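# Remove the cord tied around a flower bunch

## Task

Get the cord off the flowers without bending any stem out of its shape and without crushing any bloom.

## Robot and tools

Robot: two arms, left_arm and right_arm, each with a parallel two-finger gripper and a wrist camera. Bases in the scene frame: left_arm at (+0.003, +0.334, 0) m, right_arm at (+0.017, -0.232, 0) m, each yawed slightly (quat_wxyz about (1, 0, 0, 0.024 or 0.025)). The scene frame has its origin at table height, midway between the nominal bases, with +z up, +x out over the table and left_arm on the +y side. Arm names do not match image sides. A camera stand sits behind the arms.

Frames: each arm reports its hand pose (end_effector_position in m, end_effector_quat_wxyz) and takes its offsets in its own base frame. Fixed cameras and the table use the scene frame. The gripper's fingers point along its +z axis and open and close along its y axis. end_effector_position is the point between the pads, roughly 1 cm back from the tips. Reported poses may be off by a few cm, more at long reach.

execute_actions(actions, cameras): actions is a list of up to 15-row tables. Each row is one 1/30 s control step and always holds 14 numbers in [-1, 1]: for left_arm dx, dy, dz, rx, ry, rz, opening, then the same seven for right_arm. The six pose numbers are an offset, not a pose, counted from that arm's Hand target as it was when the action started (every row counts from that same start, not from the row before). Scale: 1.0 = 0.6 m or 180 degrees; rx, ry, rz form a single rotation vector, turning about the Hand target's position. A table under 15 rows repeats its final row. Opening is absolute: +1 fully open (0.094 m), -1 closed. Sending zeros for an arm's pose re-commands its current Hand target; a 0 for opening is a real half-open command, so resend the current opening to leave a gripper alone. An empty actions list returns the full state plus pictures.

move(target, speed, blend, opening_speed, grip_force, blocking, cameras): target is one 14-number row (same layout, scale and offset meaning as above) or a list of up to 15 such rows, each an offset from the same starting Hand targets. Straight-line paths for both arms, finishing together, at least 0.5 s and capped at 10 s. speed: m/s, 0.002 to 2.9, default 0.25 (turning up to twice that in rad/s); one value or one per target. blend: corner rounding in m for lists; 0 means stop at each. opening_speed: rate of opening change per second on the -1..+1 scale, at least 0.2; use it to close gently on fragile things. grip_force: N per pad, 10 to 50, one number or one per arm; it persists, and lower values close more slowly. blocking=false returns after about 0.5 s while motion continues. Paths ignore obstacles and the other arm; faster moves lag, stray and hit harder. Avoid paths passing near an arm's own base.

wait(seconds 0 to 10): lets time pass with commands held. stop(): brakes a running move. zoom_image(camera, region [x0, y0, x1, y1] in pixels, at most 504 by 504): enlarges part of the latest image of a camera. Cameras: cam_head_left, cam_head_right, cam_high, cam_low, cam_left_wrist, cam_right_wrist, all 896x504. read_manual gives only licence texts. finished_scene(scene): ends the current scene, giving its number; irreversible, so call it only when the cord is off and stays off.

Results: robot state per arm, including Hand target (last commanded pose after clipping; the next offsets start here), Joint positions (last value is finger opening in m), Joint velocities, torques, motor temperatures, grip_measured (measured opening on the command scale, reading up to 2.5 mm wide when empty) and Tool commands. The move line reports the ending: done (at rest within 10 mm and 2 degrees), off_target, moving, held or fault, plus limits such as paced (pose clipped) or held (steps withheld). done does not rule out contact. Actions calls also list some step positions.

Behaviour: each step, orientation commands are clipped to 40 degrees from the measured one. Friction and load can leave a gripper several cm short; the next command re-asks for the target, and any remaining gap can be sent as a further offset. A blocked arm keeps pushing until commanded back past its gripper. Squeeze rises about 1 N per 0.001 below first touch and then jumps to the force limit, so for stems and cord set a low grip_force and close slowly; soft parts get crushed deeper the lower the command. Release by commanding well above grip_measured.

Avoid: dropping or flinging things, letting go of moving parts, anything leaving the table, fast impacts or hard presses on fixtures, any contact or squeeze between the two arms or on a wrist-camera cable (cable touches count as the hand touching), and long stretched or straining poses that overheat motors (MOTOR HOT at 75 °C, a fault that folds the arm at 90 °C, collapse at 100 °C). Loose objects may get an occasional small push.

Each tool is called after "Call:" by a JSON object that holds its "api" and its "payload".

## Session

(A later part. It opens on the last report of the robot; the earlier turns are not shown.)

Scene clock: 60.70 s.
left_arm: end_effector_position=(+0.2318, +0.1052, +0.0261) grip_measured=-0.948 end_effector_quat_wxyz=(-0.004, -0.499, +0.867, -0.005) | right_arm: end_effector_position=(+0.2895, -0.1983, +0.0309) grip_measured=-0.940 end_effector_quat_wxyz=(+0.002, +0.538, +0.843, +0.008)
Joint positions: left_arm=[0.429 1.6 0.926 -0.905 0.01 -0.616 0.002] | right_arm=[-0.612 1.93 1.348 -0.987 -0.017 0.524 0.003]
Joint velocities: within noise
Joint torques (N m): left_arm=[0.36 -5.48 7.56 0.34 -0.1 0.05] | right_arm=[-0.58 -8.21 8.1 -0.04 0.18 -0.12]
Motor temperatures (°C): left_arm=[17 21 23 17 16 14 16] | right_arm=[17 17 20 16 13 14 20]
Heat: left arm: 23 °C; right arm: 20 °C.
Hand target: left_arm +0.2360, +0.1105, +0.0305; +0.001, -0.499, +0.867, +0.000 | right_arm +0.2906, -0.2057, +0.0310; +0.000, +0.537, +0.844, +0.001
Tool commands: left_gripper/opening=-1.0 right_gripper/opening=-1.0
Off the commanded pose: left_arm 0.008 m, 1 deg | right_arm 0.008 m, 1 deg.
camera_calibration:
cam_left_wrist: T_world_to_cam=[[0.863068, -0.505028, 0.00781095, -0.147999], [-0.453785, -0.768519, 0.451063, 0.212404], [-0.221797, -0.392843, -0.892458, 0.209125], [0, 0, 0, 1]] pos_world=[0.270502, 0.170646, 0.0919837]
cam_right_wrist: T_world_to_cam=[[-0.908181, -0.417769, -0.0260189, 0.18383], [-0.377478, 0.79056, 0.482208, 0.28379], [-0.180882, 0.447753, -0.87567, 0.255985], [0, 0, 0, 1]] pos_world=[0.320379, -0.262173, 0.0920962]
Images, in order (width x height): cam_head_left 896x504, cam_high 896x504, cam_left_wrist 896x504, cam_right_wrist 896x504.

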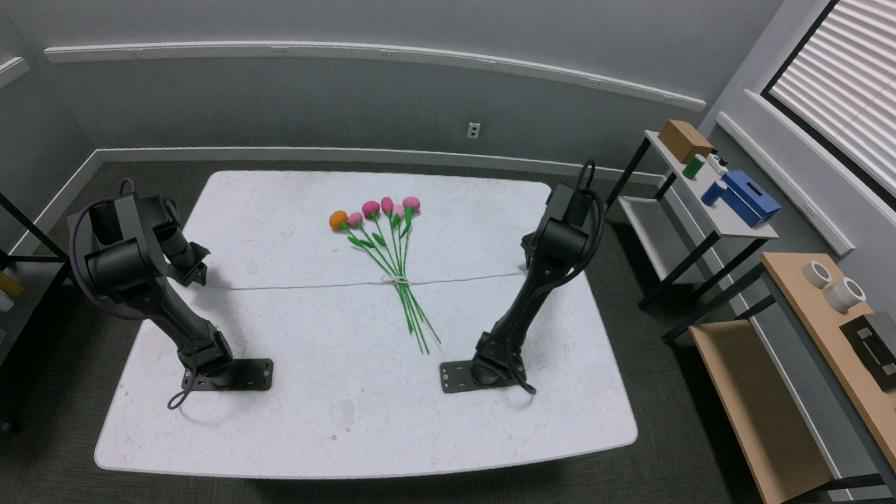

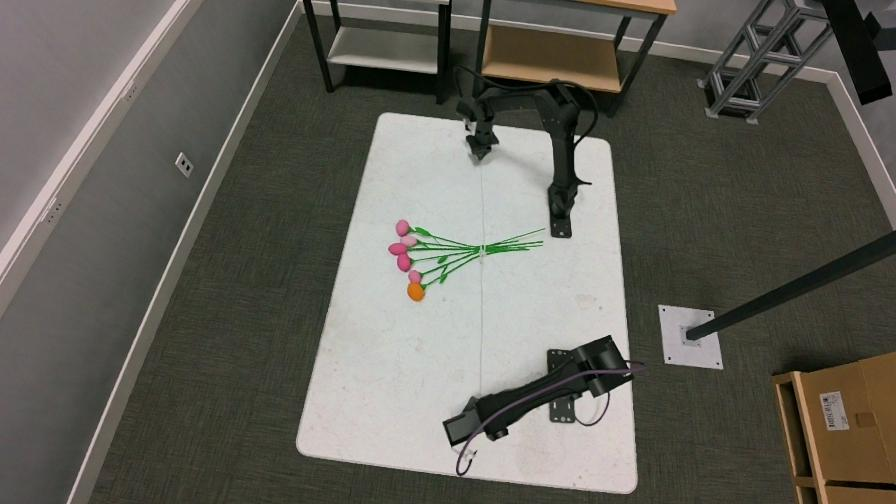

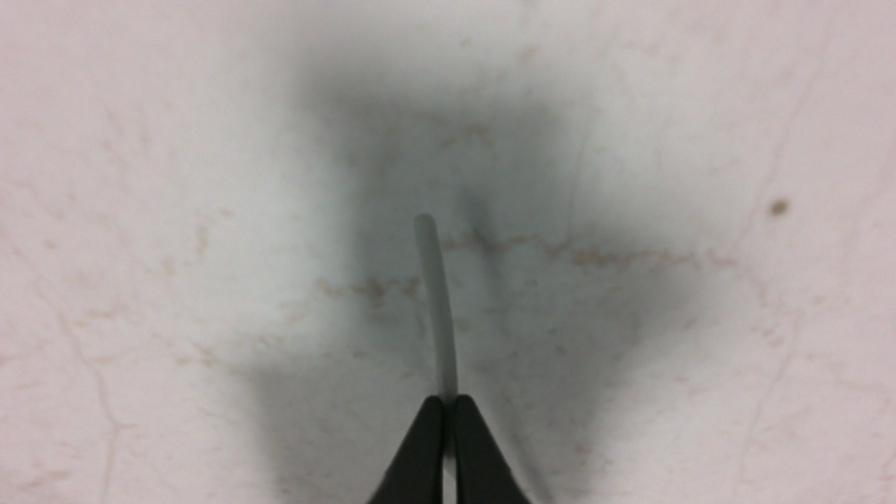

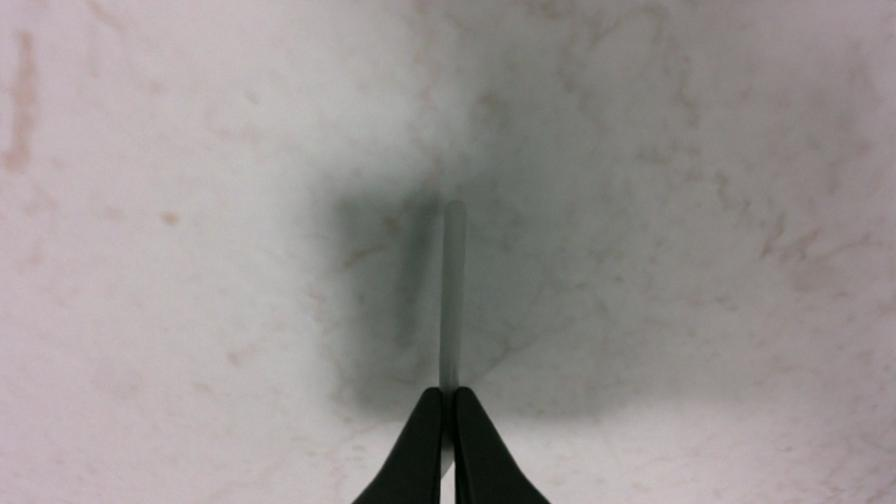

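Call:
{"api": "move", "payload": {"target": [0.003,0.07,0,0,0,0,-1,0,0,0,0,0,0,-1], "speed": 0.08, "cameras": ["cam_head_left","cam_high"]}}

Call:
{"api": "zoom_image", "payload": {"camera": "cam_head_left", "region": [360, 262, 440, 307]}}

Call:
{"api": "zoom_image", "payload": {"camera": "cam_high", "region": [450, 230, 520, 270]}}

Scene clock: 65.87 s.
left_arm: end_effector_position=(+0.2342, +0.1469, +0.0263) grip_measured=-0.948 end_effector_quat_wxyz=(-0.003, -0.500, +0.866, -0.005) | right_arm: end_effector_position=(+0.2895, -0.1983, +0.0309) grip_measured=-0.940 end_effector_quat_wxyz=(+0.002, +0.538, +0.843, +0.008)
Joint positions: left_arm=[0.563 1.68 1.014 -0.911 0.01 -0.483 0.002] | right_arm=[-0.612 1.93 1.348 -0.987 -0.017 0.524 0.003]
Joint torques (N m): left_arm=[0.24 -6.31 7.61 0.34 -0.09 0.05] | right_arm=[-0.61 -8.12 8.17 0 0.13 -0.12]
Heat: left arm: 23 °C; right arm: 20 °C.
Hand target: left_arm +0.2378, +0.1525, +0.0305; +0.001, -0.499, +0.867, +0.000 | right_arm +0.2906, -0.2057, +0.0310; +0.000, +0.537, +0.844, +0.001
Off the commanded pose: left_arm 0.008 m, 1 deg | right_arm 0.008 m, 1 deg.
move: done
Images, in order (width x height): cam_head_left 896x504, cam_high 896x504.

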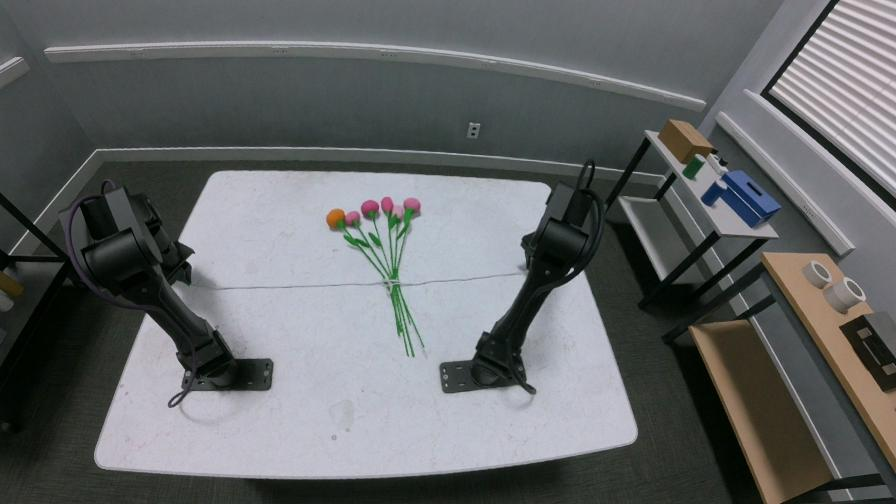

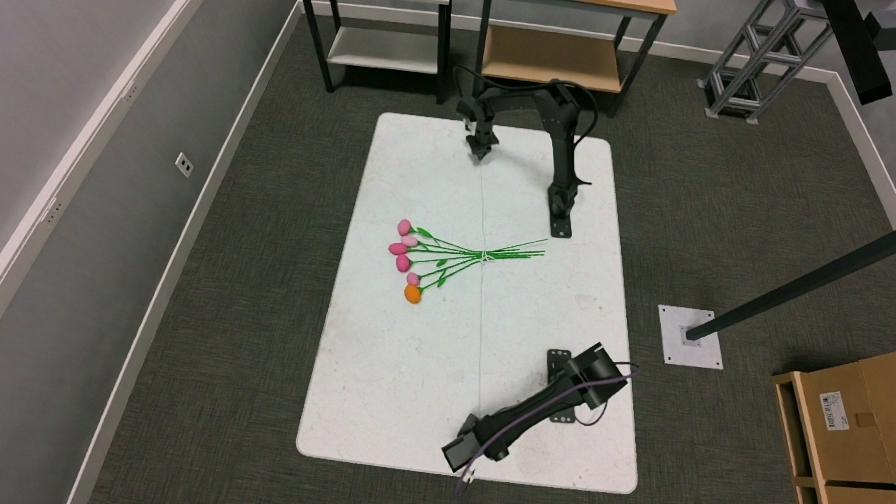

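Scaled by 6.300 from the camera's 896x504 image, which has a finer 1280x720 frame.

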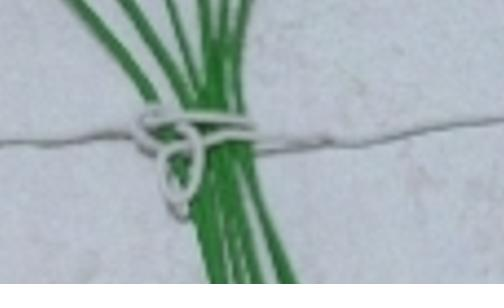

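Scaled by 7.200 from the camera's 896x504 image, which has a finer 1280x720 frame.

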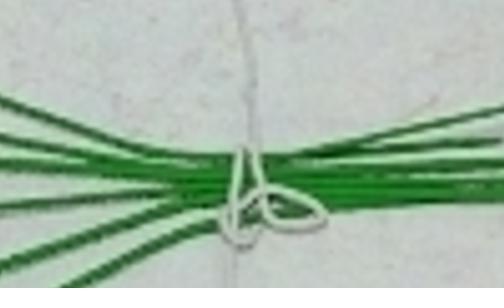

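Call:
{"api": "move", "payload": {"target": [[0.0,-0.02,-0.047,0,0,0,-1,0,0.02,-0.038,0,0,0,-1],[0.0,-0.02,-0.047,0,0,0,-0.2,0,0.02,-0.038,0,0,0,-0.2],[0.0,-0.02,0.15,0,0,0,-0.2,0,0.02,0.16,0,0,0,-0.2]], "speed": 0.12, "opening_speed": 1}}

Call:
{"api": "move", "payload": {"target": [-0.05,0,0,0,0,0,-0.2,-0.07,0.61,-0.08,0,0,-0.06,-0.2], "speed": 0.3, "cameras": ["cam_right_wrist","cam_head_left"]}}

Call:
{"api": "zoom_image", "payload": {"camera": "cam_head_left", "region": [360, 262, 440, 307]}}

Scene clock: 71.63 s.
left_arm: end_effector_position=(+0.2363, +0.1364, +0.1085) grip_measured=-0.203 end_effector_quat_wxyz=(-0.016, -0.495, +0.868, -0.006) | right_arm: end_effector_position=(+0.2885, -0.1909, +0.1147) grip_measured=-0.202 end_effector_quat_wxyz=(-0.015, +0.535, +0.845, +0.009)
Joint positions: left_arm=[0.528 1.608 1.274 -1.269 0.012 -0.509 0.037] | right_arm=[-0.596 1.885 1.626 -1.343 -0.017 0.532 0.037]
Joint torques (N m): left_arm=[0.18 -8.73 7.8 0.29 -0.11 -0.07] | right_arm=[0.42 -11.15 8.12 -0.1 0.12 0.05]
Heat: left arm: 23 °C; right arm: 20 °C.
Hand target: left_arm +0.2379, +0.1405, +0.1205; +0.001, -0.499, +0.867, +0.000 | right_arm +0.2906, -0.1937, +0.1270; +0.000, +0.537, +0.844, +0.001
Off the commanded pose: left_arm 0.013 m, 2 deg | right_arm 0.013 m, 2 deg.
move: off_target (left_arm, right_arm); target 2's new opening was sent with right_arm's hand 0.011 m and 1 deg from that target

Scene clock: 73.83 s.
left_arm: end_effector_position=(+0.2140, +0.1401, +0.1159) grip_measured=-0.203 end_effector_quat_wxyz=(-0.003, -0.498, +0.867, -0.006) | right_arm: end_effector_position=(+0.2395, +0.1703, +0.0763) grip_measured=-0.202 end_effector_quat_wxyz=(-0.013, +0.609, +0.793, -0.004)
Joint positions: left_arm=[0.584 1.517 1.215 -1.275 0.011 -0.459 0.037] | right_arm=[0.601 1.691 1.235 -1.131 -0.022 1.911 0.037]
Joint torques (N m): left_arm=[0.49 -8.24 4.98 0.33 -0.1 0.06] | right_arm=[0.09 -6.52 8.12 0.11 0.2 0.08]
Heat: left arm: 23 °C; right arm: 20 °C.
Hand target: left_arm +0.2079, +0.1404, +0.1204; +0.001, -0.499, +0.867, +0.000 | right_arm +0.2487, +0.1723, +0.0791; +0.000, +0.614, +0.789, +0.001
Off the commanded pose: left_arm 0.008 m, 1 deg | right_arm 0.010 m, 2 deg.
move: done
camera_calibration:
cam_right_wrist: T_world_to_cam=[[-0.967146, -0.253934, 0.01213, 0.276913], [-0.215645, 0.844716, 0.489849, -0.0968675], [-0.134636, 0.47114, -0.871723, 0.106305], [0, 0, 0, 1]] pos_world=[0.261238, 0.102059, 0.13676]
Images, in order (width x height): cam_head_left 896x504, cam_right_wrist 896x504.

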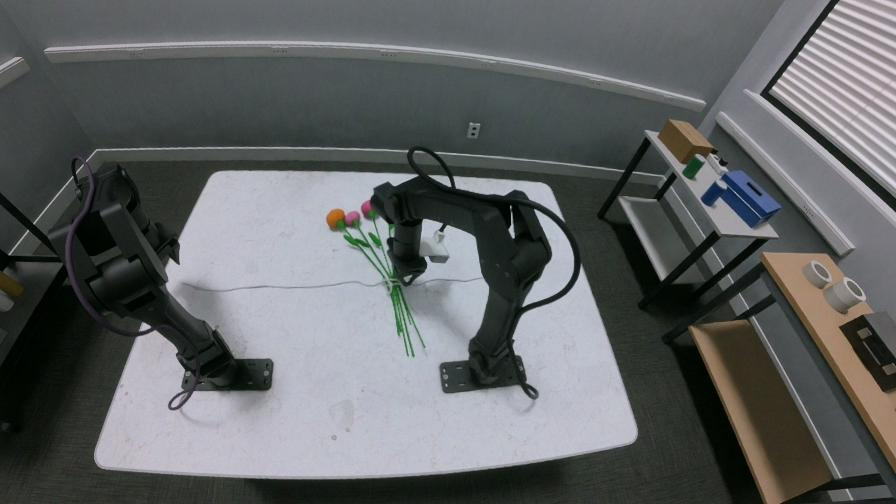

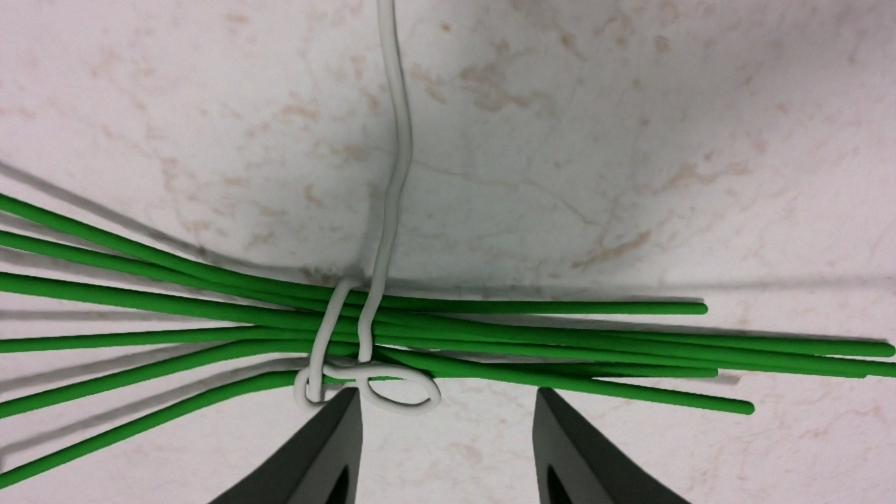

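Scaled by 6.300 from the camera's 896x504 image, which has a finer 1280x720 frame.

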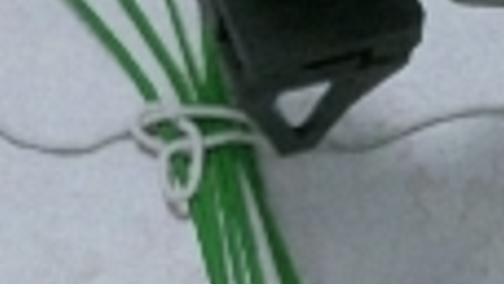

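Call:
{"api": "move", "payload": {"target": [0,0,0,0,0,0,-0.2,0.03,-0.034,-0.06,0,0,0,-0.4], "speed": 0.2, "cameras": ["cam_right_wrist"]}}

Scene clock: 81.17 s.
left_arm: end_effector_position=(+0.2140, +0.1401, +0.1159) grip_measured=-0.203 end_effector_quat_wxyz=(-0.003, -0.498, +0.867, -0.006) | right_arm: end_effector_position=(+0.2690, +0.1581, +0.0515) grip_measured=-0.398 end_effector_quat_wxyz=(-0.004, +0.616, +0.788, +0.015)
Joint positions: left_arm=[0.584 1.517 1.215 -1.275 0.011 -0.459 0.037] | right_arm=[0.517 1.745 1.196 -0.997 -0.02 1.844 0.028]
Joint torques (N m): left_arm=[0.49 -8.24 4.97 0.33 -0.1 0.05] | right_arm=[-0.2 -7.17 4.48 0.24 0.19 -0.1]
Heat: left arm: 23 °C; right arm: 20 °C.
Hand target: left_arm +0.2079, +0.1404, +0.1204; +0.001, -0.499, +0.867, +0.000 | right_arm +0.2667, +0.1520, +0.0431; +0.000, +0.614, +0.789, +0.001
Off the commanded pose: left_arm 0.008 m, 1 deg | right_arm 0.011 m, 2 deg.
move: off_target (right_arm)
camera_calibration:
cam_right_wrist: T_world_to_cam=[[-0.971146, -0.236795, -0.0283398, 0.303071], [-0.219012, 0.838499, 0.498952, -0.0666735], [-0.0943862, 0.490762, -0.866166, 0.0801802], [0, 0, 0, 1]] pos_world=[0.287292, 0.088322, 0.111305]
Images, in order (width x height): cam_right_wrist 896x504.

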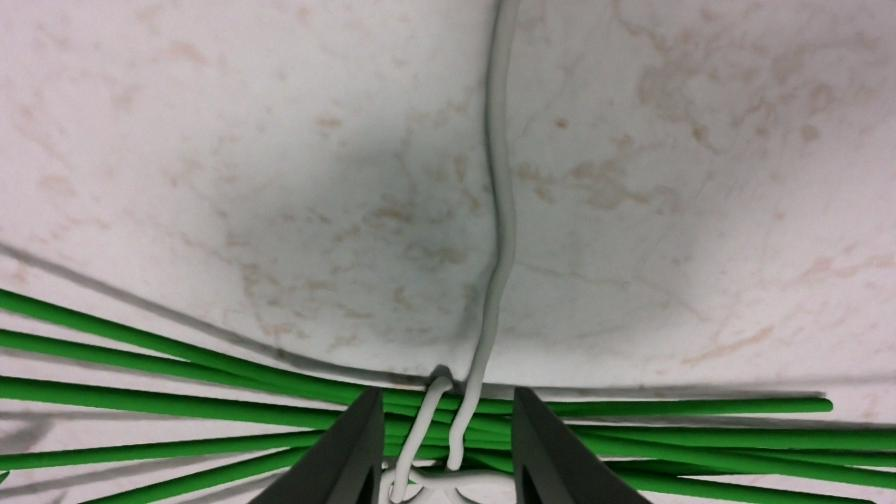

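Call:
{"api": "move", "payload": {"target": [0,0,0,0,0,0,-0.2,-0.015,-0.02,-0.035,0,0,0,-0.4], "speed": 0.1, "cameras": ["cam_right_wrist"]}}

Scene clock: 84.87 s.
left_arm: end_effector_position=(+0.2140, +0.1401, +0.1159) grip_measured=-0.203 end_effector_quat_wxyz=(-0.003, -0.498, +0.867, -0.006) | right_arm: end_effector_position=(+0.2588, +0.1468, +0.0253) grip_measured=-0.398 end_effector_quat_wxyz=(-0.008, +0.614, +0.789, +0.007)
Joint positions: left_arm=[0.584 1.517 1.215 -1.275 0.011 -0.459 0.037] | right_arm=[0.501 1.745 1.085 -0.904 -0.02 1.824 0.028]
Joint torques (N m): left_arm=[0.49 -8.23 4.98 0.33 -0.1 0.06] | right_arm=[-0.4 -8.32 4.19 0.21 0.17 -0.11]
Heat: left arm: 23 °C; right arm: 20 °C.
Hand target: left_arm +0.2079, +0.1404, +0.1204; +0.001, -0.499, +0.867, +0.000 | right_arm +0.2577, +0.1400, +0.0220; +0.000, +0.614, +0.789, +0.001
Off the commanded pose: left_arm 0.008 m, 1 deg | right_arm 0.008 m, 1 deg.
move: done
camera_calibration:
cam_right_wrist: T_world_to_cam=[[-0.970354, -0.241414, -0.0114793, 0.289791], [-0.215304, 0.841873, 0.494867, -0.0476516], [-0.109804, 0.482668, -0.868893, 0.0673011], [0, 0, 0, 1]] pos_world=[0.27833, 0.0775921, 0.0853852]
Images, in order (width x height): cam_right_wrist 896x504.

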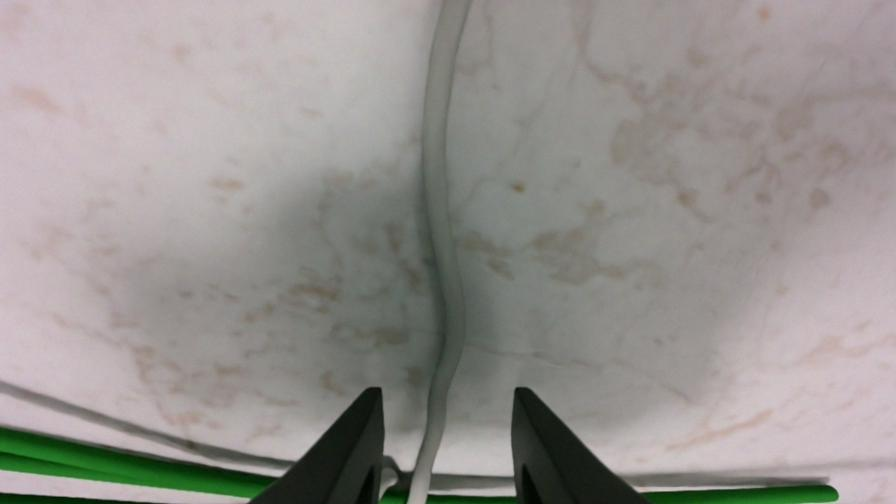

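Call:
{"api": "move", "payload": {"target": [[0,0,0,0,0,0,-0.2,0,-0.005,-0.028,0,0,0,-0.4],[0,0,0,0,0,0,-0.2,0,-0.005,-0.028,0,0,0,-1],[0,0,0,0,0,0,-0.2,-0.02,0.0,0.02,0,0,0,-1],[0,0,0,0,0,0,-0.2,-0.065,0.025,0.015,0,0,0,-1],[0,0,0,0,0,0,-0.2,-0.065,0.025,0.0,0,0,0,-1],[0,0,0,0,0,0,-0.2,-0.065,0.025,0.0,0,0,0,-0.5],[0,0,0,0,0,0,-0.2,-0.03,0.02,0.12,0,0,0,-0.5]], "speed": 0.1, "opening_speed": 1, "cameras": ["cam_right_wrist"]}}

Scene clock: 94.77 s.
left_arm: end_effector_position=(+0.2140, +0.1401, +0.1159) grip_measured=-0.203 end_effector_quat_wxyz=(-0.003, -0.498, +0.867, -0.006) | right_arm: end_effector_position=(+0.2356, +0.1555, +0.0843) grip_measured=-0.502 end_effector_quat_wxyz=(-0.011, +0.614, +0.789, -0.003)
Joint positions: left_arm=[0.584 1.517 1.215 -1.275 0.011 -0.459 0.037] | right_arm=[0.568 1.639 1.21 -1.155 -0.018 1.891 0.023]
Joint torques (N m): left_arm=[0.49 -8.24 4.97 0.33 -0.1 0.05] | right_arm=[-0.29 -8.5 7.84 -0.19 0.17 -0.12]
Heat: left arm: 23 °C; right arm: 20 °C.
Hand target: left_arm +0.2079, +0.1404, +0.1204; +0.001, -0.499, +0.867, +0.000 | right_arm +0.2398, +0.1520, +0.0941; +0.000, +0.614, +0.789, +0.001
Off the commanded pose: left_arm 0.008 m, 1 deg | right_arm 0.011 m, 1 deg.
move: off_target (right_arm); target 2's new opening was sent with right_arm's hand 0.014 m and 1 deg from that target
camera_calibration:
cam_right_wrist: T_world_to_cam=[[-0.970296, -0.241782, 0.00821729, 0.268408], [-0.207125, 0.847802, 0.488191, -0.0914598], [-0.125003, 0.471988, -0.872698, 0.117359], [0, 0, 0, 1]] pos_world=[0.256162, 0.0870444, 0.144863]
Images, in order (width x height): cam_right_wrist 896x504.

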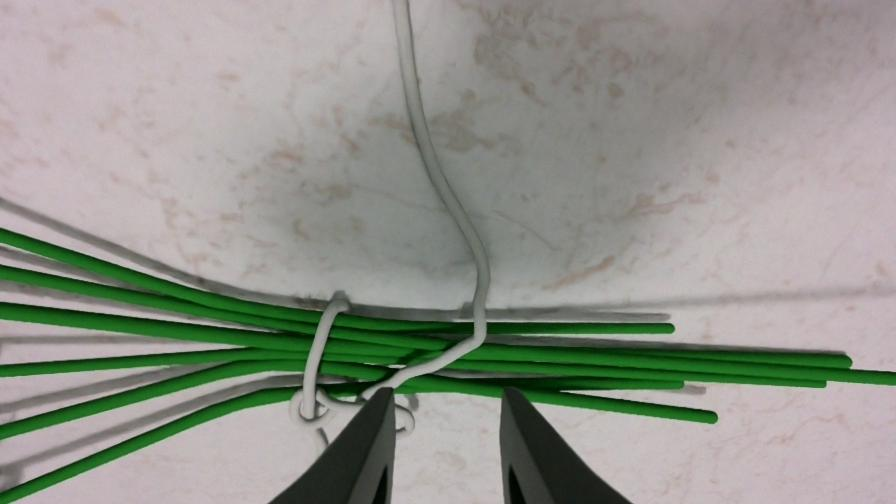

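Call:
{"api": "move", "payload": {"target": [0,0,0,0,0,0,-0.2,0.052,0.088,-0.073,0,0,0,-0.5], "speed": 0.2, "cameras": ["cam_right_wrist"]}}

Scene clock: 98.93 s.
left_arm: end_effector_position=(+0.2140, +0.1401, +0.1159) grip_measured=-0.203 end_effector_quat_wxyz=(-0.003, -0.498, +0.867, -0.006) | right_arm: end_effector_position=(+0.2622, +0.2010, +0.0483) grip_measured=-0.502 end_effector_quat_wxyz=(-0.011, +0.610, +0.792, -0.006)
Joint positions: left_arm=[0.584 1.517 1.215 -1.275 0.011 -0.459 0.037] | right_arm=[0.641 1.853 1.318 -1.053 -0.018 1.953 0.023]
Joint torques (N m): left_arm=[0.49 -8.23 4.97 0.33 -0.1 0.06] | right_arm=[0.28 -8.08 7.99 0.19 0.15 0.11]
Heat: left arm: 23 °C; right arm: 20 °C.
Hand target: left_arm +0.2079, +0.1404, +0.1204; +0.001, -0.499, +0.867, +0.000 | right_arm +0.2710, +0.2047, +0.0503; +0.000, +0.614, +0.789, +0.001
Off the commanded pose: left_arm 0.008 m, 1 deg | right_arm 0.010 m, 2 deg.
move: done
camera_calibration:
cam_right_wrist: T_world_to_cam=[[-0.967621, -0.252087, 0.0127142, 0.30673], [-0.214436, 0.847581, 0.48541, -0.104938], [-0.133142, 0.466967, -0.874194, 0.0709448], [0, 0, 0, 1]] pos_world=[0.283742, 0.133137, 0.109058]
Images, in order (width x height): cam_right_wrist 896x504.

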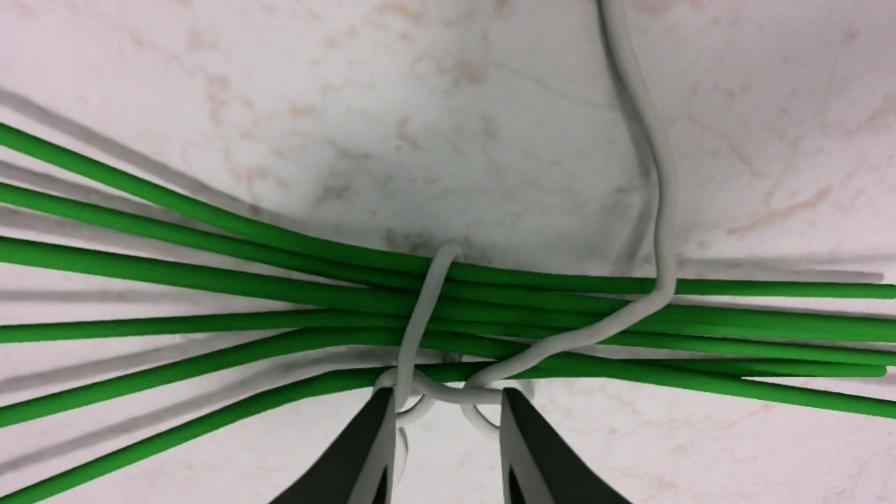

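Call:
{"api": "move", "payload": {"target": [0,0,0,0,0,0,-0.2,0.01,-0.015,-0.025,0,0,0,-0.6], "speed": 0.1, "cameras": ["cam_right_wrist"]}}

Scene clock: 102.33 s.
left_arm: end_effector_position=(+0.2140, +0.1401, +0.1159) grip_measured=-0.203 end_effector_quat_wxyz=(-0.003, -0.498, +0.867, -0.006) | right_arm: end_effector_position=(+0.2776, +0.2023, +0.0451) grip_measured=-0.598 end_effector_quat_wxyz=(-0.005, +0.615, +0.789, +0.016)
Joint positions: left_arm=[0.584 1.517 1.215 -1.275 0.011 -0.459 0.037] | right_arm=[0.617 1.864 1.318 -0.997 -0.018 1.942 0.019]
Joint torques (N m): left_arm=[0.5 -8.23 4.97 0.33 -0.1 0.06] | right_arm=[-0.46 -7.79 4.78 0.26 0.14 -0.07]
Heat: left arm: 23 °C; right arm: 21 °C.
Hand target: left_arm +0.2079, +0.1404, +0.1204; +0.001, -0.499, +0.867, +0.000 | right_arm +0.2769, +0.1957, +0.0353; +0.000, +0.614, +0.789, +0.001
Off the commanded pose: left_arm 0.008 m, 1 deg | right_arm 0.012 m, 2 deg.
move: off_target (right_arm)
camera_calibration:
cam_right_wrist: T_world_to_cam=[[-0.970413, -0.23967, -0.0292759, 0.32214], [-0.221854, 0.83722, 0.499843, -0.0975705], [-0.0952868, 0.491549, -0.865621, 0.0538408], [0, 0, 0, 1]] pos_world=[0.296093, 0.13243, 0.104807]
Images, in order (width x height): cam_right_wrist 896x504.

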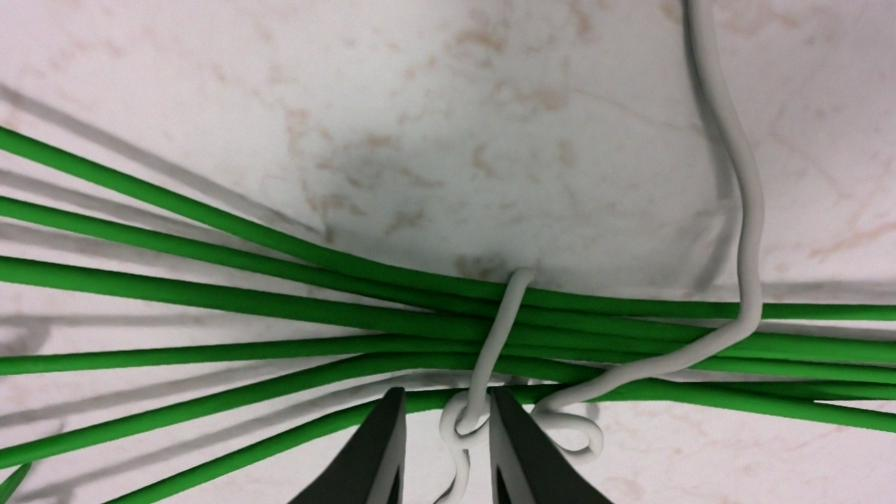

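Call:
{"api": "move", "payload": {"target": [0,0,0,0,0,0,-0.2,-0.018,-0.013,-0.022,0,0,0,-0.6], "speed": 0.08, "cameras": ["cam_right_wrist"]}}

Scene clock: 106.07 s.
left_arm: end_effector_position=(+0.2140, +0.1401, +0.1159) grip_measured=-0.203 end_effector_quat_wxyz=(-0.003, -0.498, +0.867, -0.006) | right_arm: end_effector_position=(+0.2678, +0.1953, +0.0265) grip_measured=-0.598 end_effector_quat_wxyz=(-0.007, +0.615, +0.789, +0.006)
Joint positions: left_arm=[0.584 1.517 1.215 -1.275 0.011 -0.459 0.037] | right_arm=[0.617 1.862 1.239 -0.939 -0.018 1.941 0.019]
Joint torques (N m): left_arm=[0.49 -8.23 4.98 0.33 -0.1 0.06] | right_arm=[-0.4 -9.69 3.48 0.27 0.14 -0.11]
Heat: left arm: 23 °C; right arm: 20 °C.
Hand target: left_arm +0.2079, +0.1404, +0.1204; +0.001, -0.499, +0.867, +0.000 | right_arm +0.2661, +0.1880, +0.0221; +0.000, +0.614, +0.789, +0.001
Off the commanded pose: left_arm 0.008 m, 1 deg | right_arm 0.009 m, 1 deg.
move: done
camera_calibration:
cam_right_wrist: T_world_to_cam=[[-0.970562, -0.240622, -0.0104825, 0.310165], [-0.2143, 0.842889, 0.493573, -0.0876542], [-0.109929, 0.48129, -0.869641, 0.0461899], [0, 0, 0, 1]] pos_world=[0.287328, 0.126285, 0.0866837]
Images, in order (width x height): cam_right_wrist 896x504.

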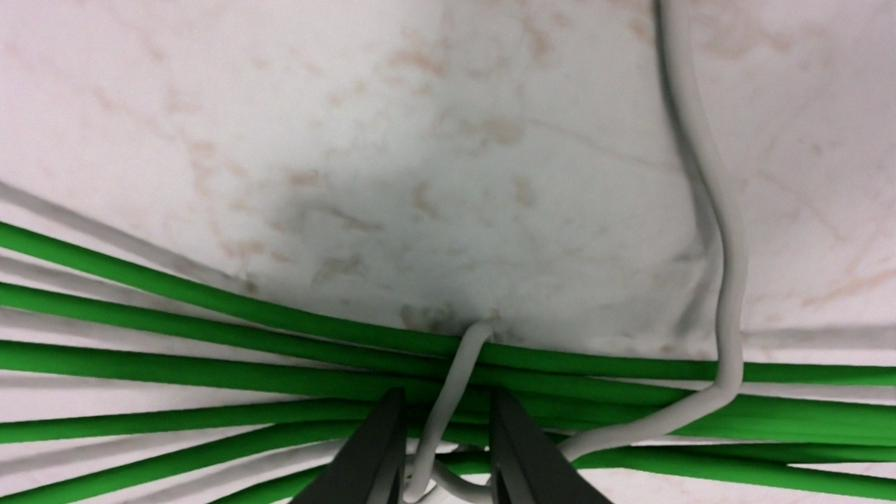

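Call:
{"api": "move", "payload": {"target": [[0,0,0,0,0,0,-0.2,0.0,-0.006,-0.008,0,0,0,-0.6],[0,0,0,0,0,0,-0.2,0.0,-0.006,-0.008,0,0,0,-1]], "speed": 0.05, "opening_speed": 0.5, "cameras": ["cam_right_wrist"]}}

Scene clock: 109.83 s.
left_arm: end_effector_position=(+0.2140, +0.1401, +0.1159) grip_measured=-0.203 end_effector_quat_wxyz=(-0.003, -0.498, +0.867, -0.006) | right_arm: end_effector_position=(+0.2697, +0.1935, +0.0261) grip_measured=-0.935 end_effector_quat_wxyz=(-0.005, +0.614, +0.789, +0.013)
Joint positions: left_arm=[0.584 1.517 1.215 -1.275 0.011 -0.459 0.037] | right_arm=[0.61 1.853 1.224 -0.921 -0.018 1.932 0.003]
Joint torques (N m): left_arm=[0.5 -8.24 4.98 0.33 -0.1 0.05] | right_arm=[-0.44 -8.83 3.17 0.34 0.15 -0.11]
Heat: left arm: 23 °C; right arm: 20 °C.
Hand target: left_arm +0.2079, +0.1404, +0.1204; +0.001, -0.499, +0.867, +0.000 | right_arm +0.2661, +0.1843, +0.0172; +0.000, +0.614, +0.789, +0.001
Off the commanded pose: left_arm 0.008 m, 1 deg | right_arm 0.013 m, 2 deg.
move: off_target (right_arm); target 2's new opening was sent with right_arm's hand 0.013 m and 1 deg from that target
camera_calibration:
cam_right_wrist: T_world_to_cam=[[-0.970091, -0.241636, -0.0231435, 0.311897], [-0.220807, 0.838803, 0.497649, -0.0831038], [-0.100837, 0.487875, -0.86707, 0.0431615], [0, 0, 0, 1]] pos_world=[0.288571, 0.124016, 0.0859989]
Images, in order (width x height): cam_right_wrist 896x504.

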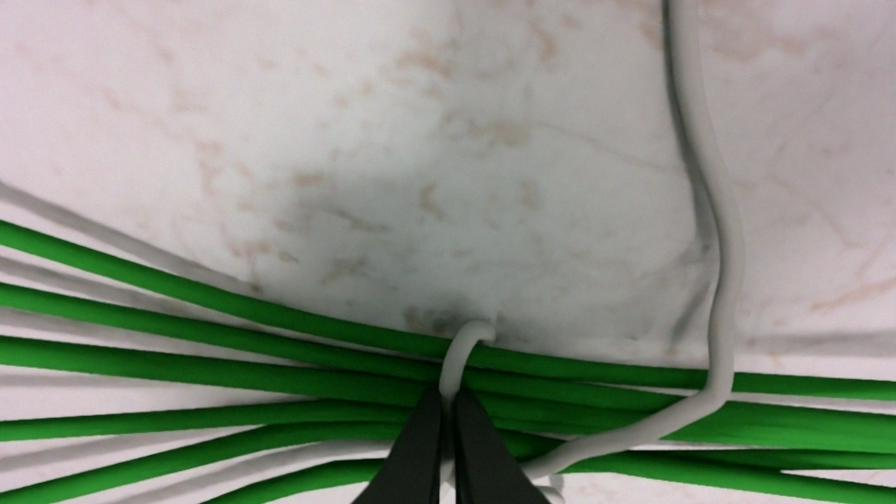

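Caught (−0.935). Lift and pull to −y.

Call:
{"api": "move", "payload": {"target": [[0,0,0,0,0,0,-0.2,0,0,0.06,0,0,0,-1],[0,0,0,0,0,0,-0.2,-0.01,-0.13,0.065,0,0,0,-1]], "speed": 0.07, "blend": 0.02, "cameras": ["cam_right_wrist","cam_head_left","cam_high"]}}

Call:
{"api": "zoom_image", "payload": {"camera": "cam_high", "region": [440, 215, 570, 290]}}

Scene clock: 115.13 s.
left_arm: end_effector_position=(+0.2140, +0.1401, +0.1159) grip_measured=-0.203 end_effector_quat_wxyz=(-0.003, -0.498, +0.867, -0.006) | right_arm: end_effector_position=(+0.2685, +0.1143, +0.0559) grip_measured=-0.937 end_effector_quat_wxyz=(-0.003, +0.616, +0.788, +0.013)
Joint positions: left_arm=[0.584 1.517 1.215 -1.275 0.011 -0.459 0.037] | right_arm=[0.388 1.669 1.128 -1.009 -0.018 1.715 0.003]
Joint torques (N m): left_arm=[0.5 -8.24 4.97 0.33 -0.1 0.06] | right_arm=[-0.32 -9.28 4.19 -0.08 0.13 -0.1]
Heat: left arm: 24 °C; right arm: 20 °C.
Hand target: left_arm +0.2079, +0.1404, +0.1204; +0.001, -0.499, +0.867, +0.000 | right_arm +0.2601, +0.1063, +0.0562; +0.000, +0.614, +0.789, +0.001
Off the commanded pose: left_arm 0.008 m, 1 deg | right_arm 0.012 m, 2 deg.
move: off_target (right_arm); blend cut to 0.0179 m at target 1
camera_calibration:
cam_right_wrist: T_world_to_cam=[[-0.970978, -0.237562, -0.0276573, 0.292325], [-0.219816, 0.840864, 0.4946, -0.0320557], [-0.0942424, 0.486326, -0.86868, 0.106095], [0, 0, 0, 1]] pos_world=[0.286794, 0.044803, 0.116103]
Images, in order (width x height): cam_head_left 896x504, cam_high 896x504, cam_right_wrist 896x504.

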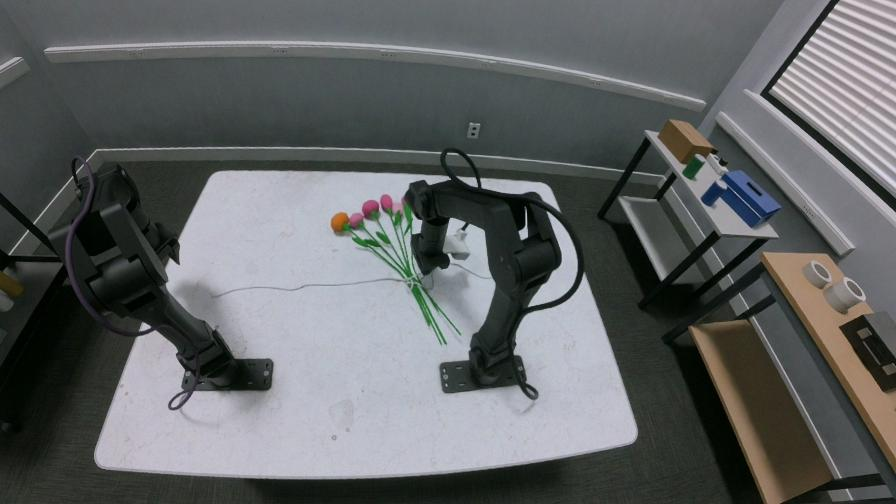

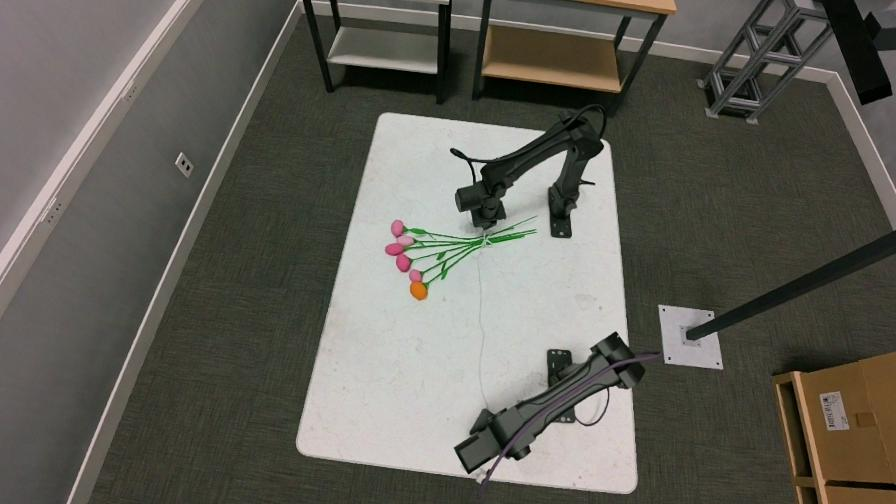

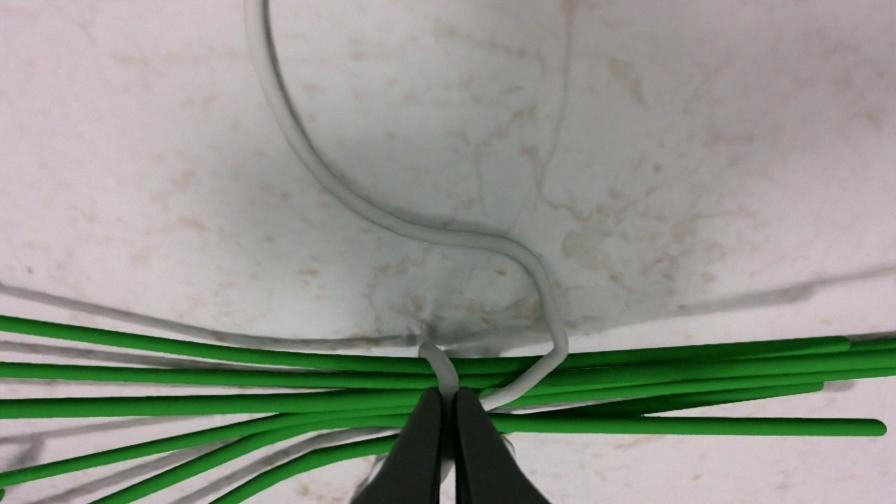

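Scaled by 3.877 from the camera's 896x504 image, which has a finer 1280x720 frame.

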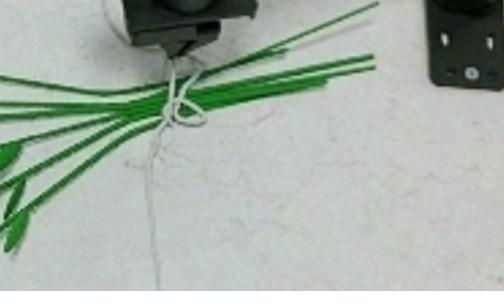

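Call:
{"api": "move", "payload": {"target": [0,0,0,0,0,0,-0.2,-0.02,-0.14,0.02,0,0,0,-1], "speed": 0.07, "cameras": ["cam_right_wrist","cam_head_left","cam_high"]}}

Call:
{"api": "zoom_image", "payload": {"camera": "cam_high", "region": [440, 175, 570, 250]}}

Scene clock: 118.23 s.
left_arm: end_effector_position=(+0.2140, +0.1401, +0.1159) grip_measured=-0.203 end_effector_quat_wxyz=(-0.003, -0.498, +0.867, -0.006) | right_arm: end_effector_position=(+0.2586, +0.0274, +0.0691) grip_measured=-0.937 end_effector_quat_wxyz=(+0.002, +0.616, +0.788, +0.014)
Joint positions: left_arm=[0.584 1.517 1.215 -1.275 0.011 -0.459 0.037] | right_arm=[0.09 1.534 1.042 -1.057 -0.017 1.416 0.003]
Joint torques (N m): left_arm=[0.5 -8.24 4.97 0.33 -0.1 0.05] | right_arm=[-0.27 -7.84 4.31 -0.05 0.15 -0.09]
Heat: left arm: 24 °C; right arm: 20 °C.
Hand target: left_arm +0.2079, +0.1404, +0.1204; +0.001, -0.499, +0.867, +0.000 | right_arm +0.2481, +0.0223, +0.0682; +0.000, +0.614, +0.789, +0.001
Off the commanded pose: left_arm 0.008 m, 1 deg | right_arm 0.012 m, 2 deg.
move: off_target (right_arm)
camera_calibration:
cam_right_wrist: T_world_to_cam=[[-0.970677, -0.237921, -0.0343341, 0.262851], [-0.223975, 0.843268, 0.488605, 0.0336654], [-0.0872966, 0.481968, -0.871829, 0.157407], [0, 0, 0, 1]] pos_world=[0.276425, -0.0417162, 0.129808]
Images, in order (width x height): cam_head_left 896x504, cam_high 896x504, cam_right_wrist 896x504.

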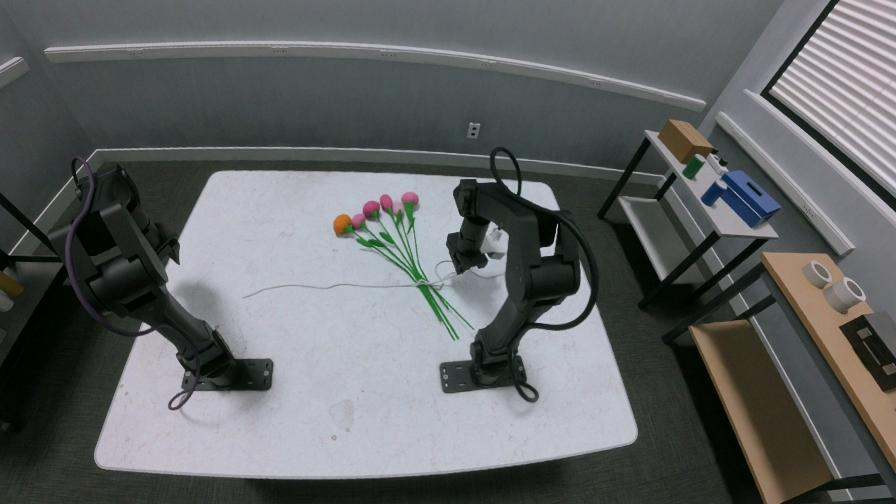

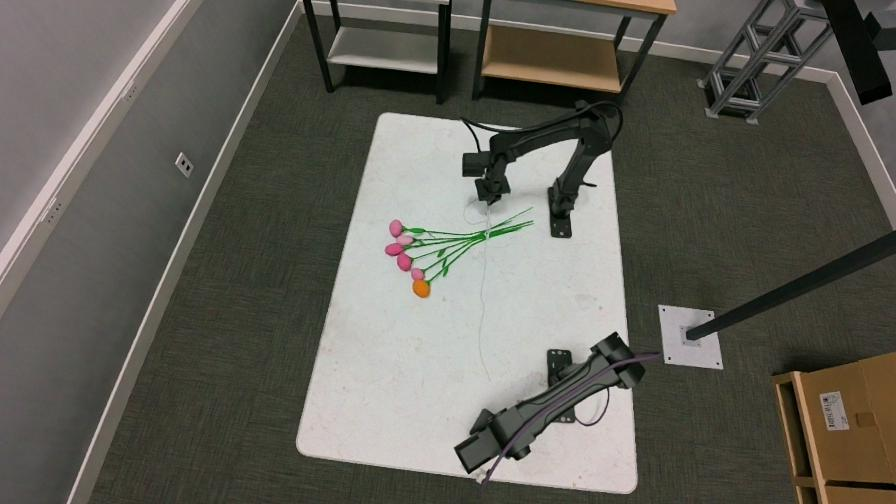

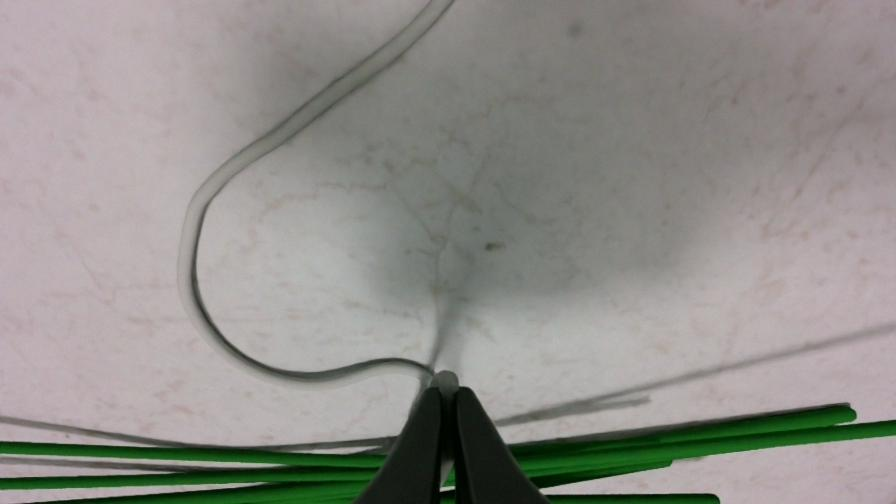

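Scaled by 3.877 from the camera's 896x504 image, which has a finer 1280x720 frame.

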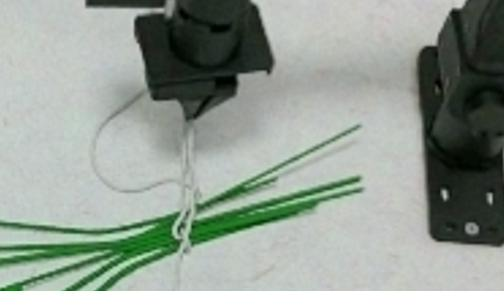

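Call:
{"api": "move", "payload": {"target": [0,0,0,0,0,0,-0.2,-0.02,-0.12,0.01,0,0,0,-1], "speed": 0.07, "cameras": ["cam_head_left","cam_high"]}}

Call:
{"api": "zoom_image", "payload": {"camera": "cam_high", "region": [440, 165, 570, 240]}}

Call:
{"api": "zoom_image", "payload": {"camera": "cam_head_left", "region": [400, 225, 530, 345]}}

Scene clock: 122.37 s.
left_arm: end_effector_position=(+0.2140, +0.1401, +0.1159) grip_measured=-0.203 end_effector_quat_wxyz=(-0.003, -0.498, +0.867, -0.006) | right_arm: end_effector_position=(+0.2450, -0.0474, +0.0736) grip_measured=-0.937 end_effector_quat_wxyz=(+0.002, +0.616, +0.788, +0.010)
Joint positions: left_arm=[0.584 1.517 1.215 -1.275 0.011 -0.459 0.037] | right_arm=[-0.207 1.499 1.028 -1.087 -0.017 1.12 0.003]
Joint torques (N m): left_arm=[0.49 -8.24 4.97 0.33 -0.1 0.06] | right_arm=[-0.38 -7.5 4.62 -0.03 0.11 -0.11]
Heat: left arm: 24 °C; right arm: 20 °C.
Hand target: left_arm +0.2079, +0.1404, +0.1204; +0.001, -0.499, +0.867, +0.000 | right_arm +0.2361, -0.0497, +0.0742; +0.000, +0.614, +0.789, +0.001
Off the commanded pose: left_arm 0.008 m, 1 deg | right_arm 0.009 m, 1 deg.
move: done
Images, in order (width x height): cam_head_left 896x504, cam_high 896x504.

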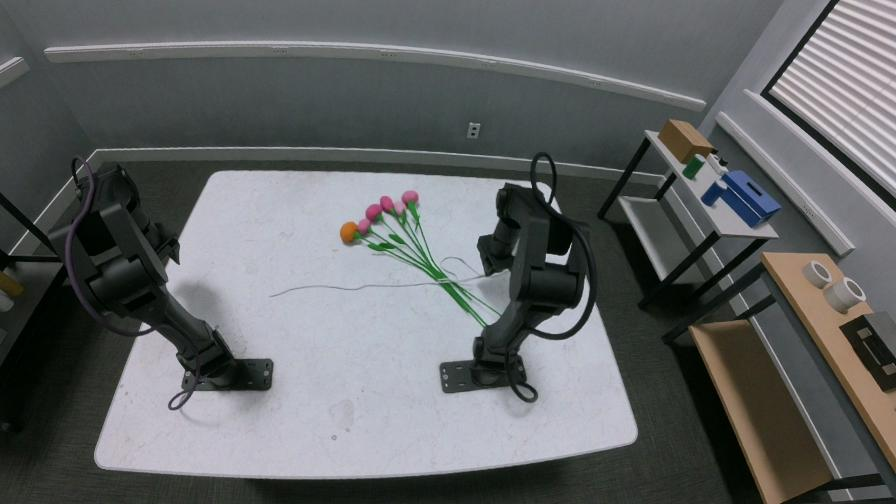

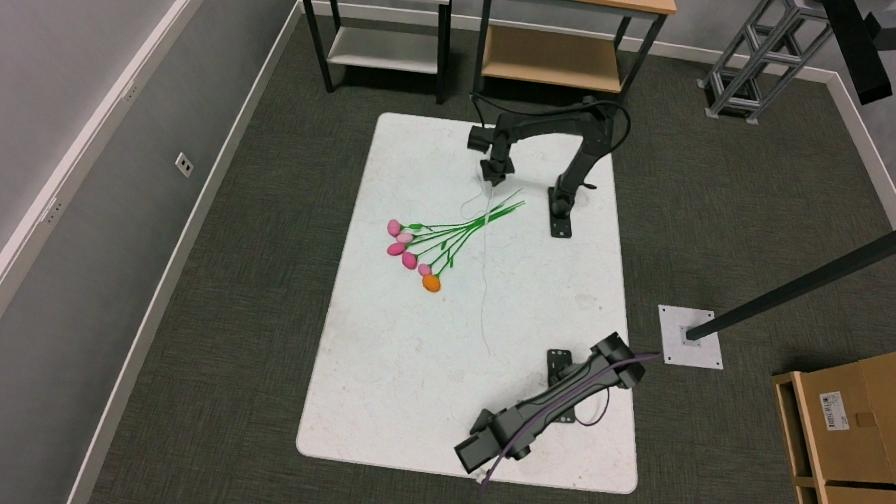

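Scaled by 3.877 from the camera's 896x504 image, which has a finer 1280x720 frame.

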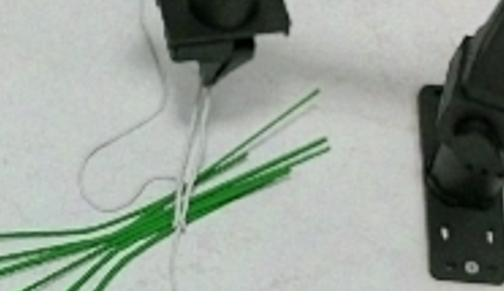

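Scaled by 3.877 from the camera's 896x504 image, which has a finer 1280x720 frame.

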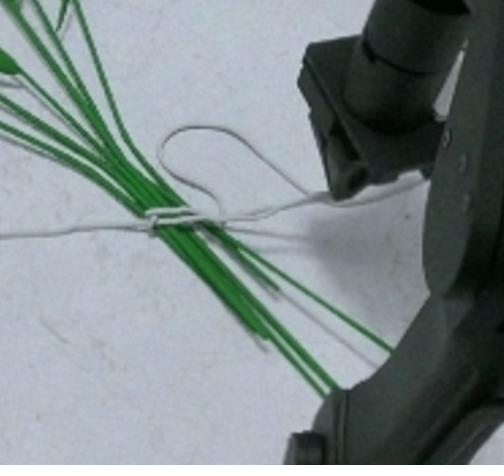

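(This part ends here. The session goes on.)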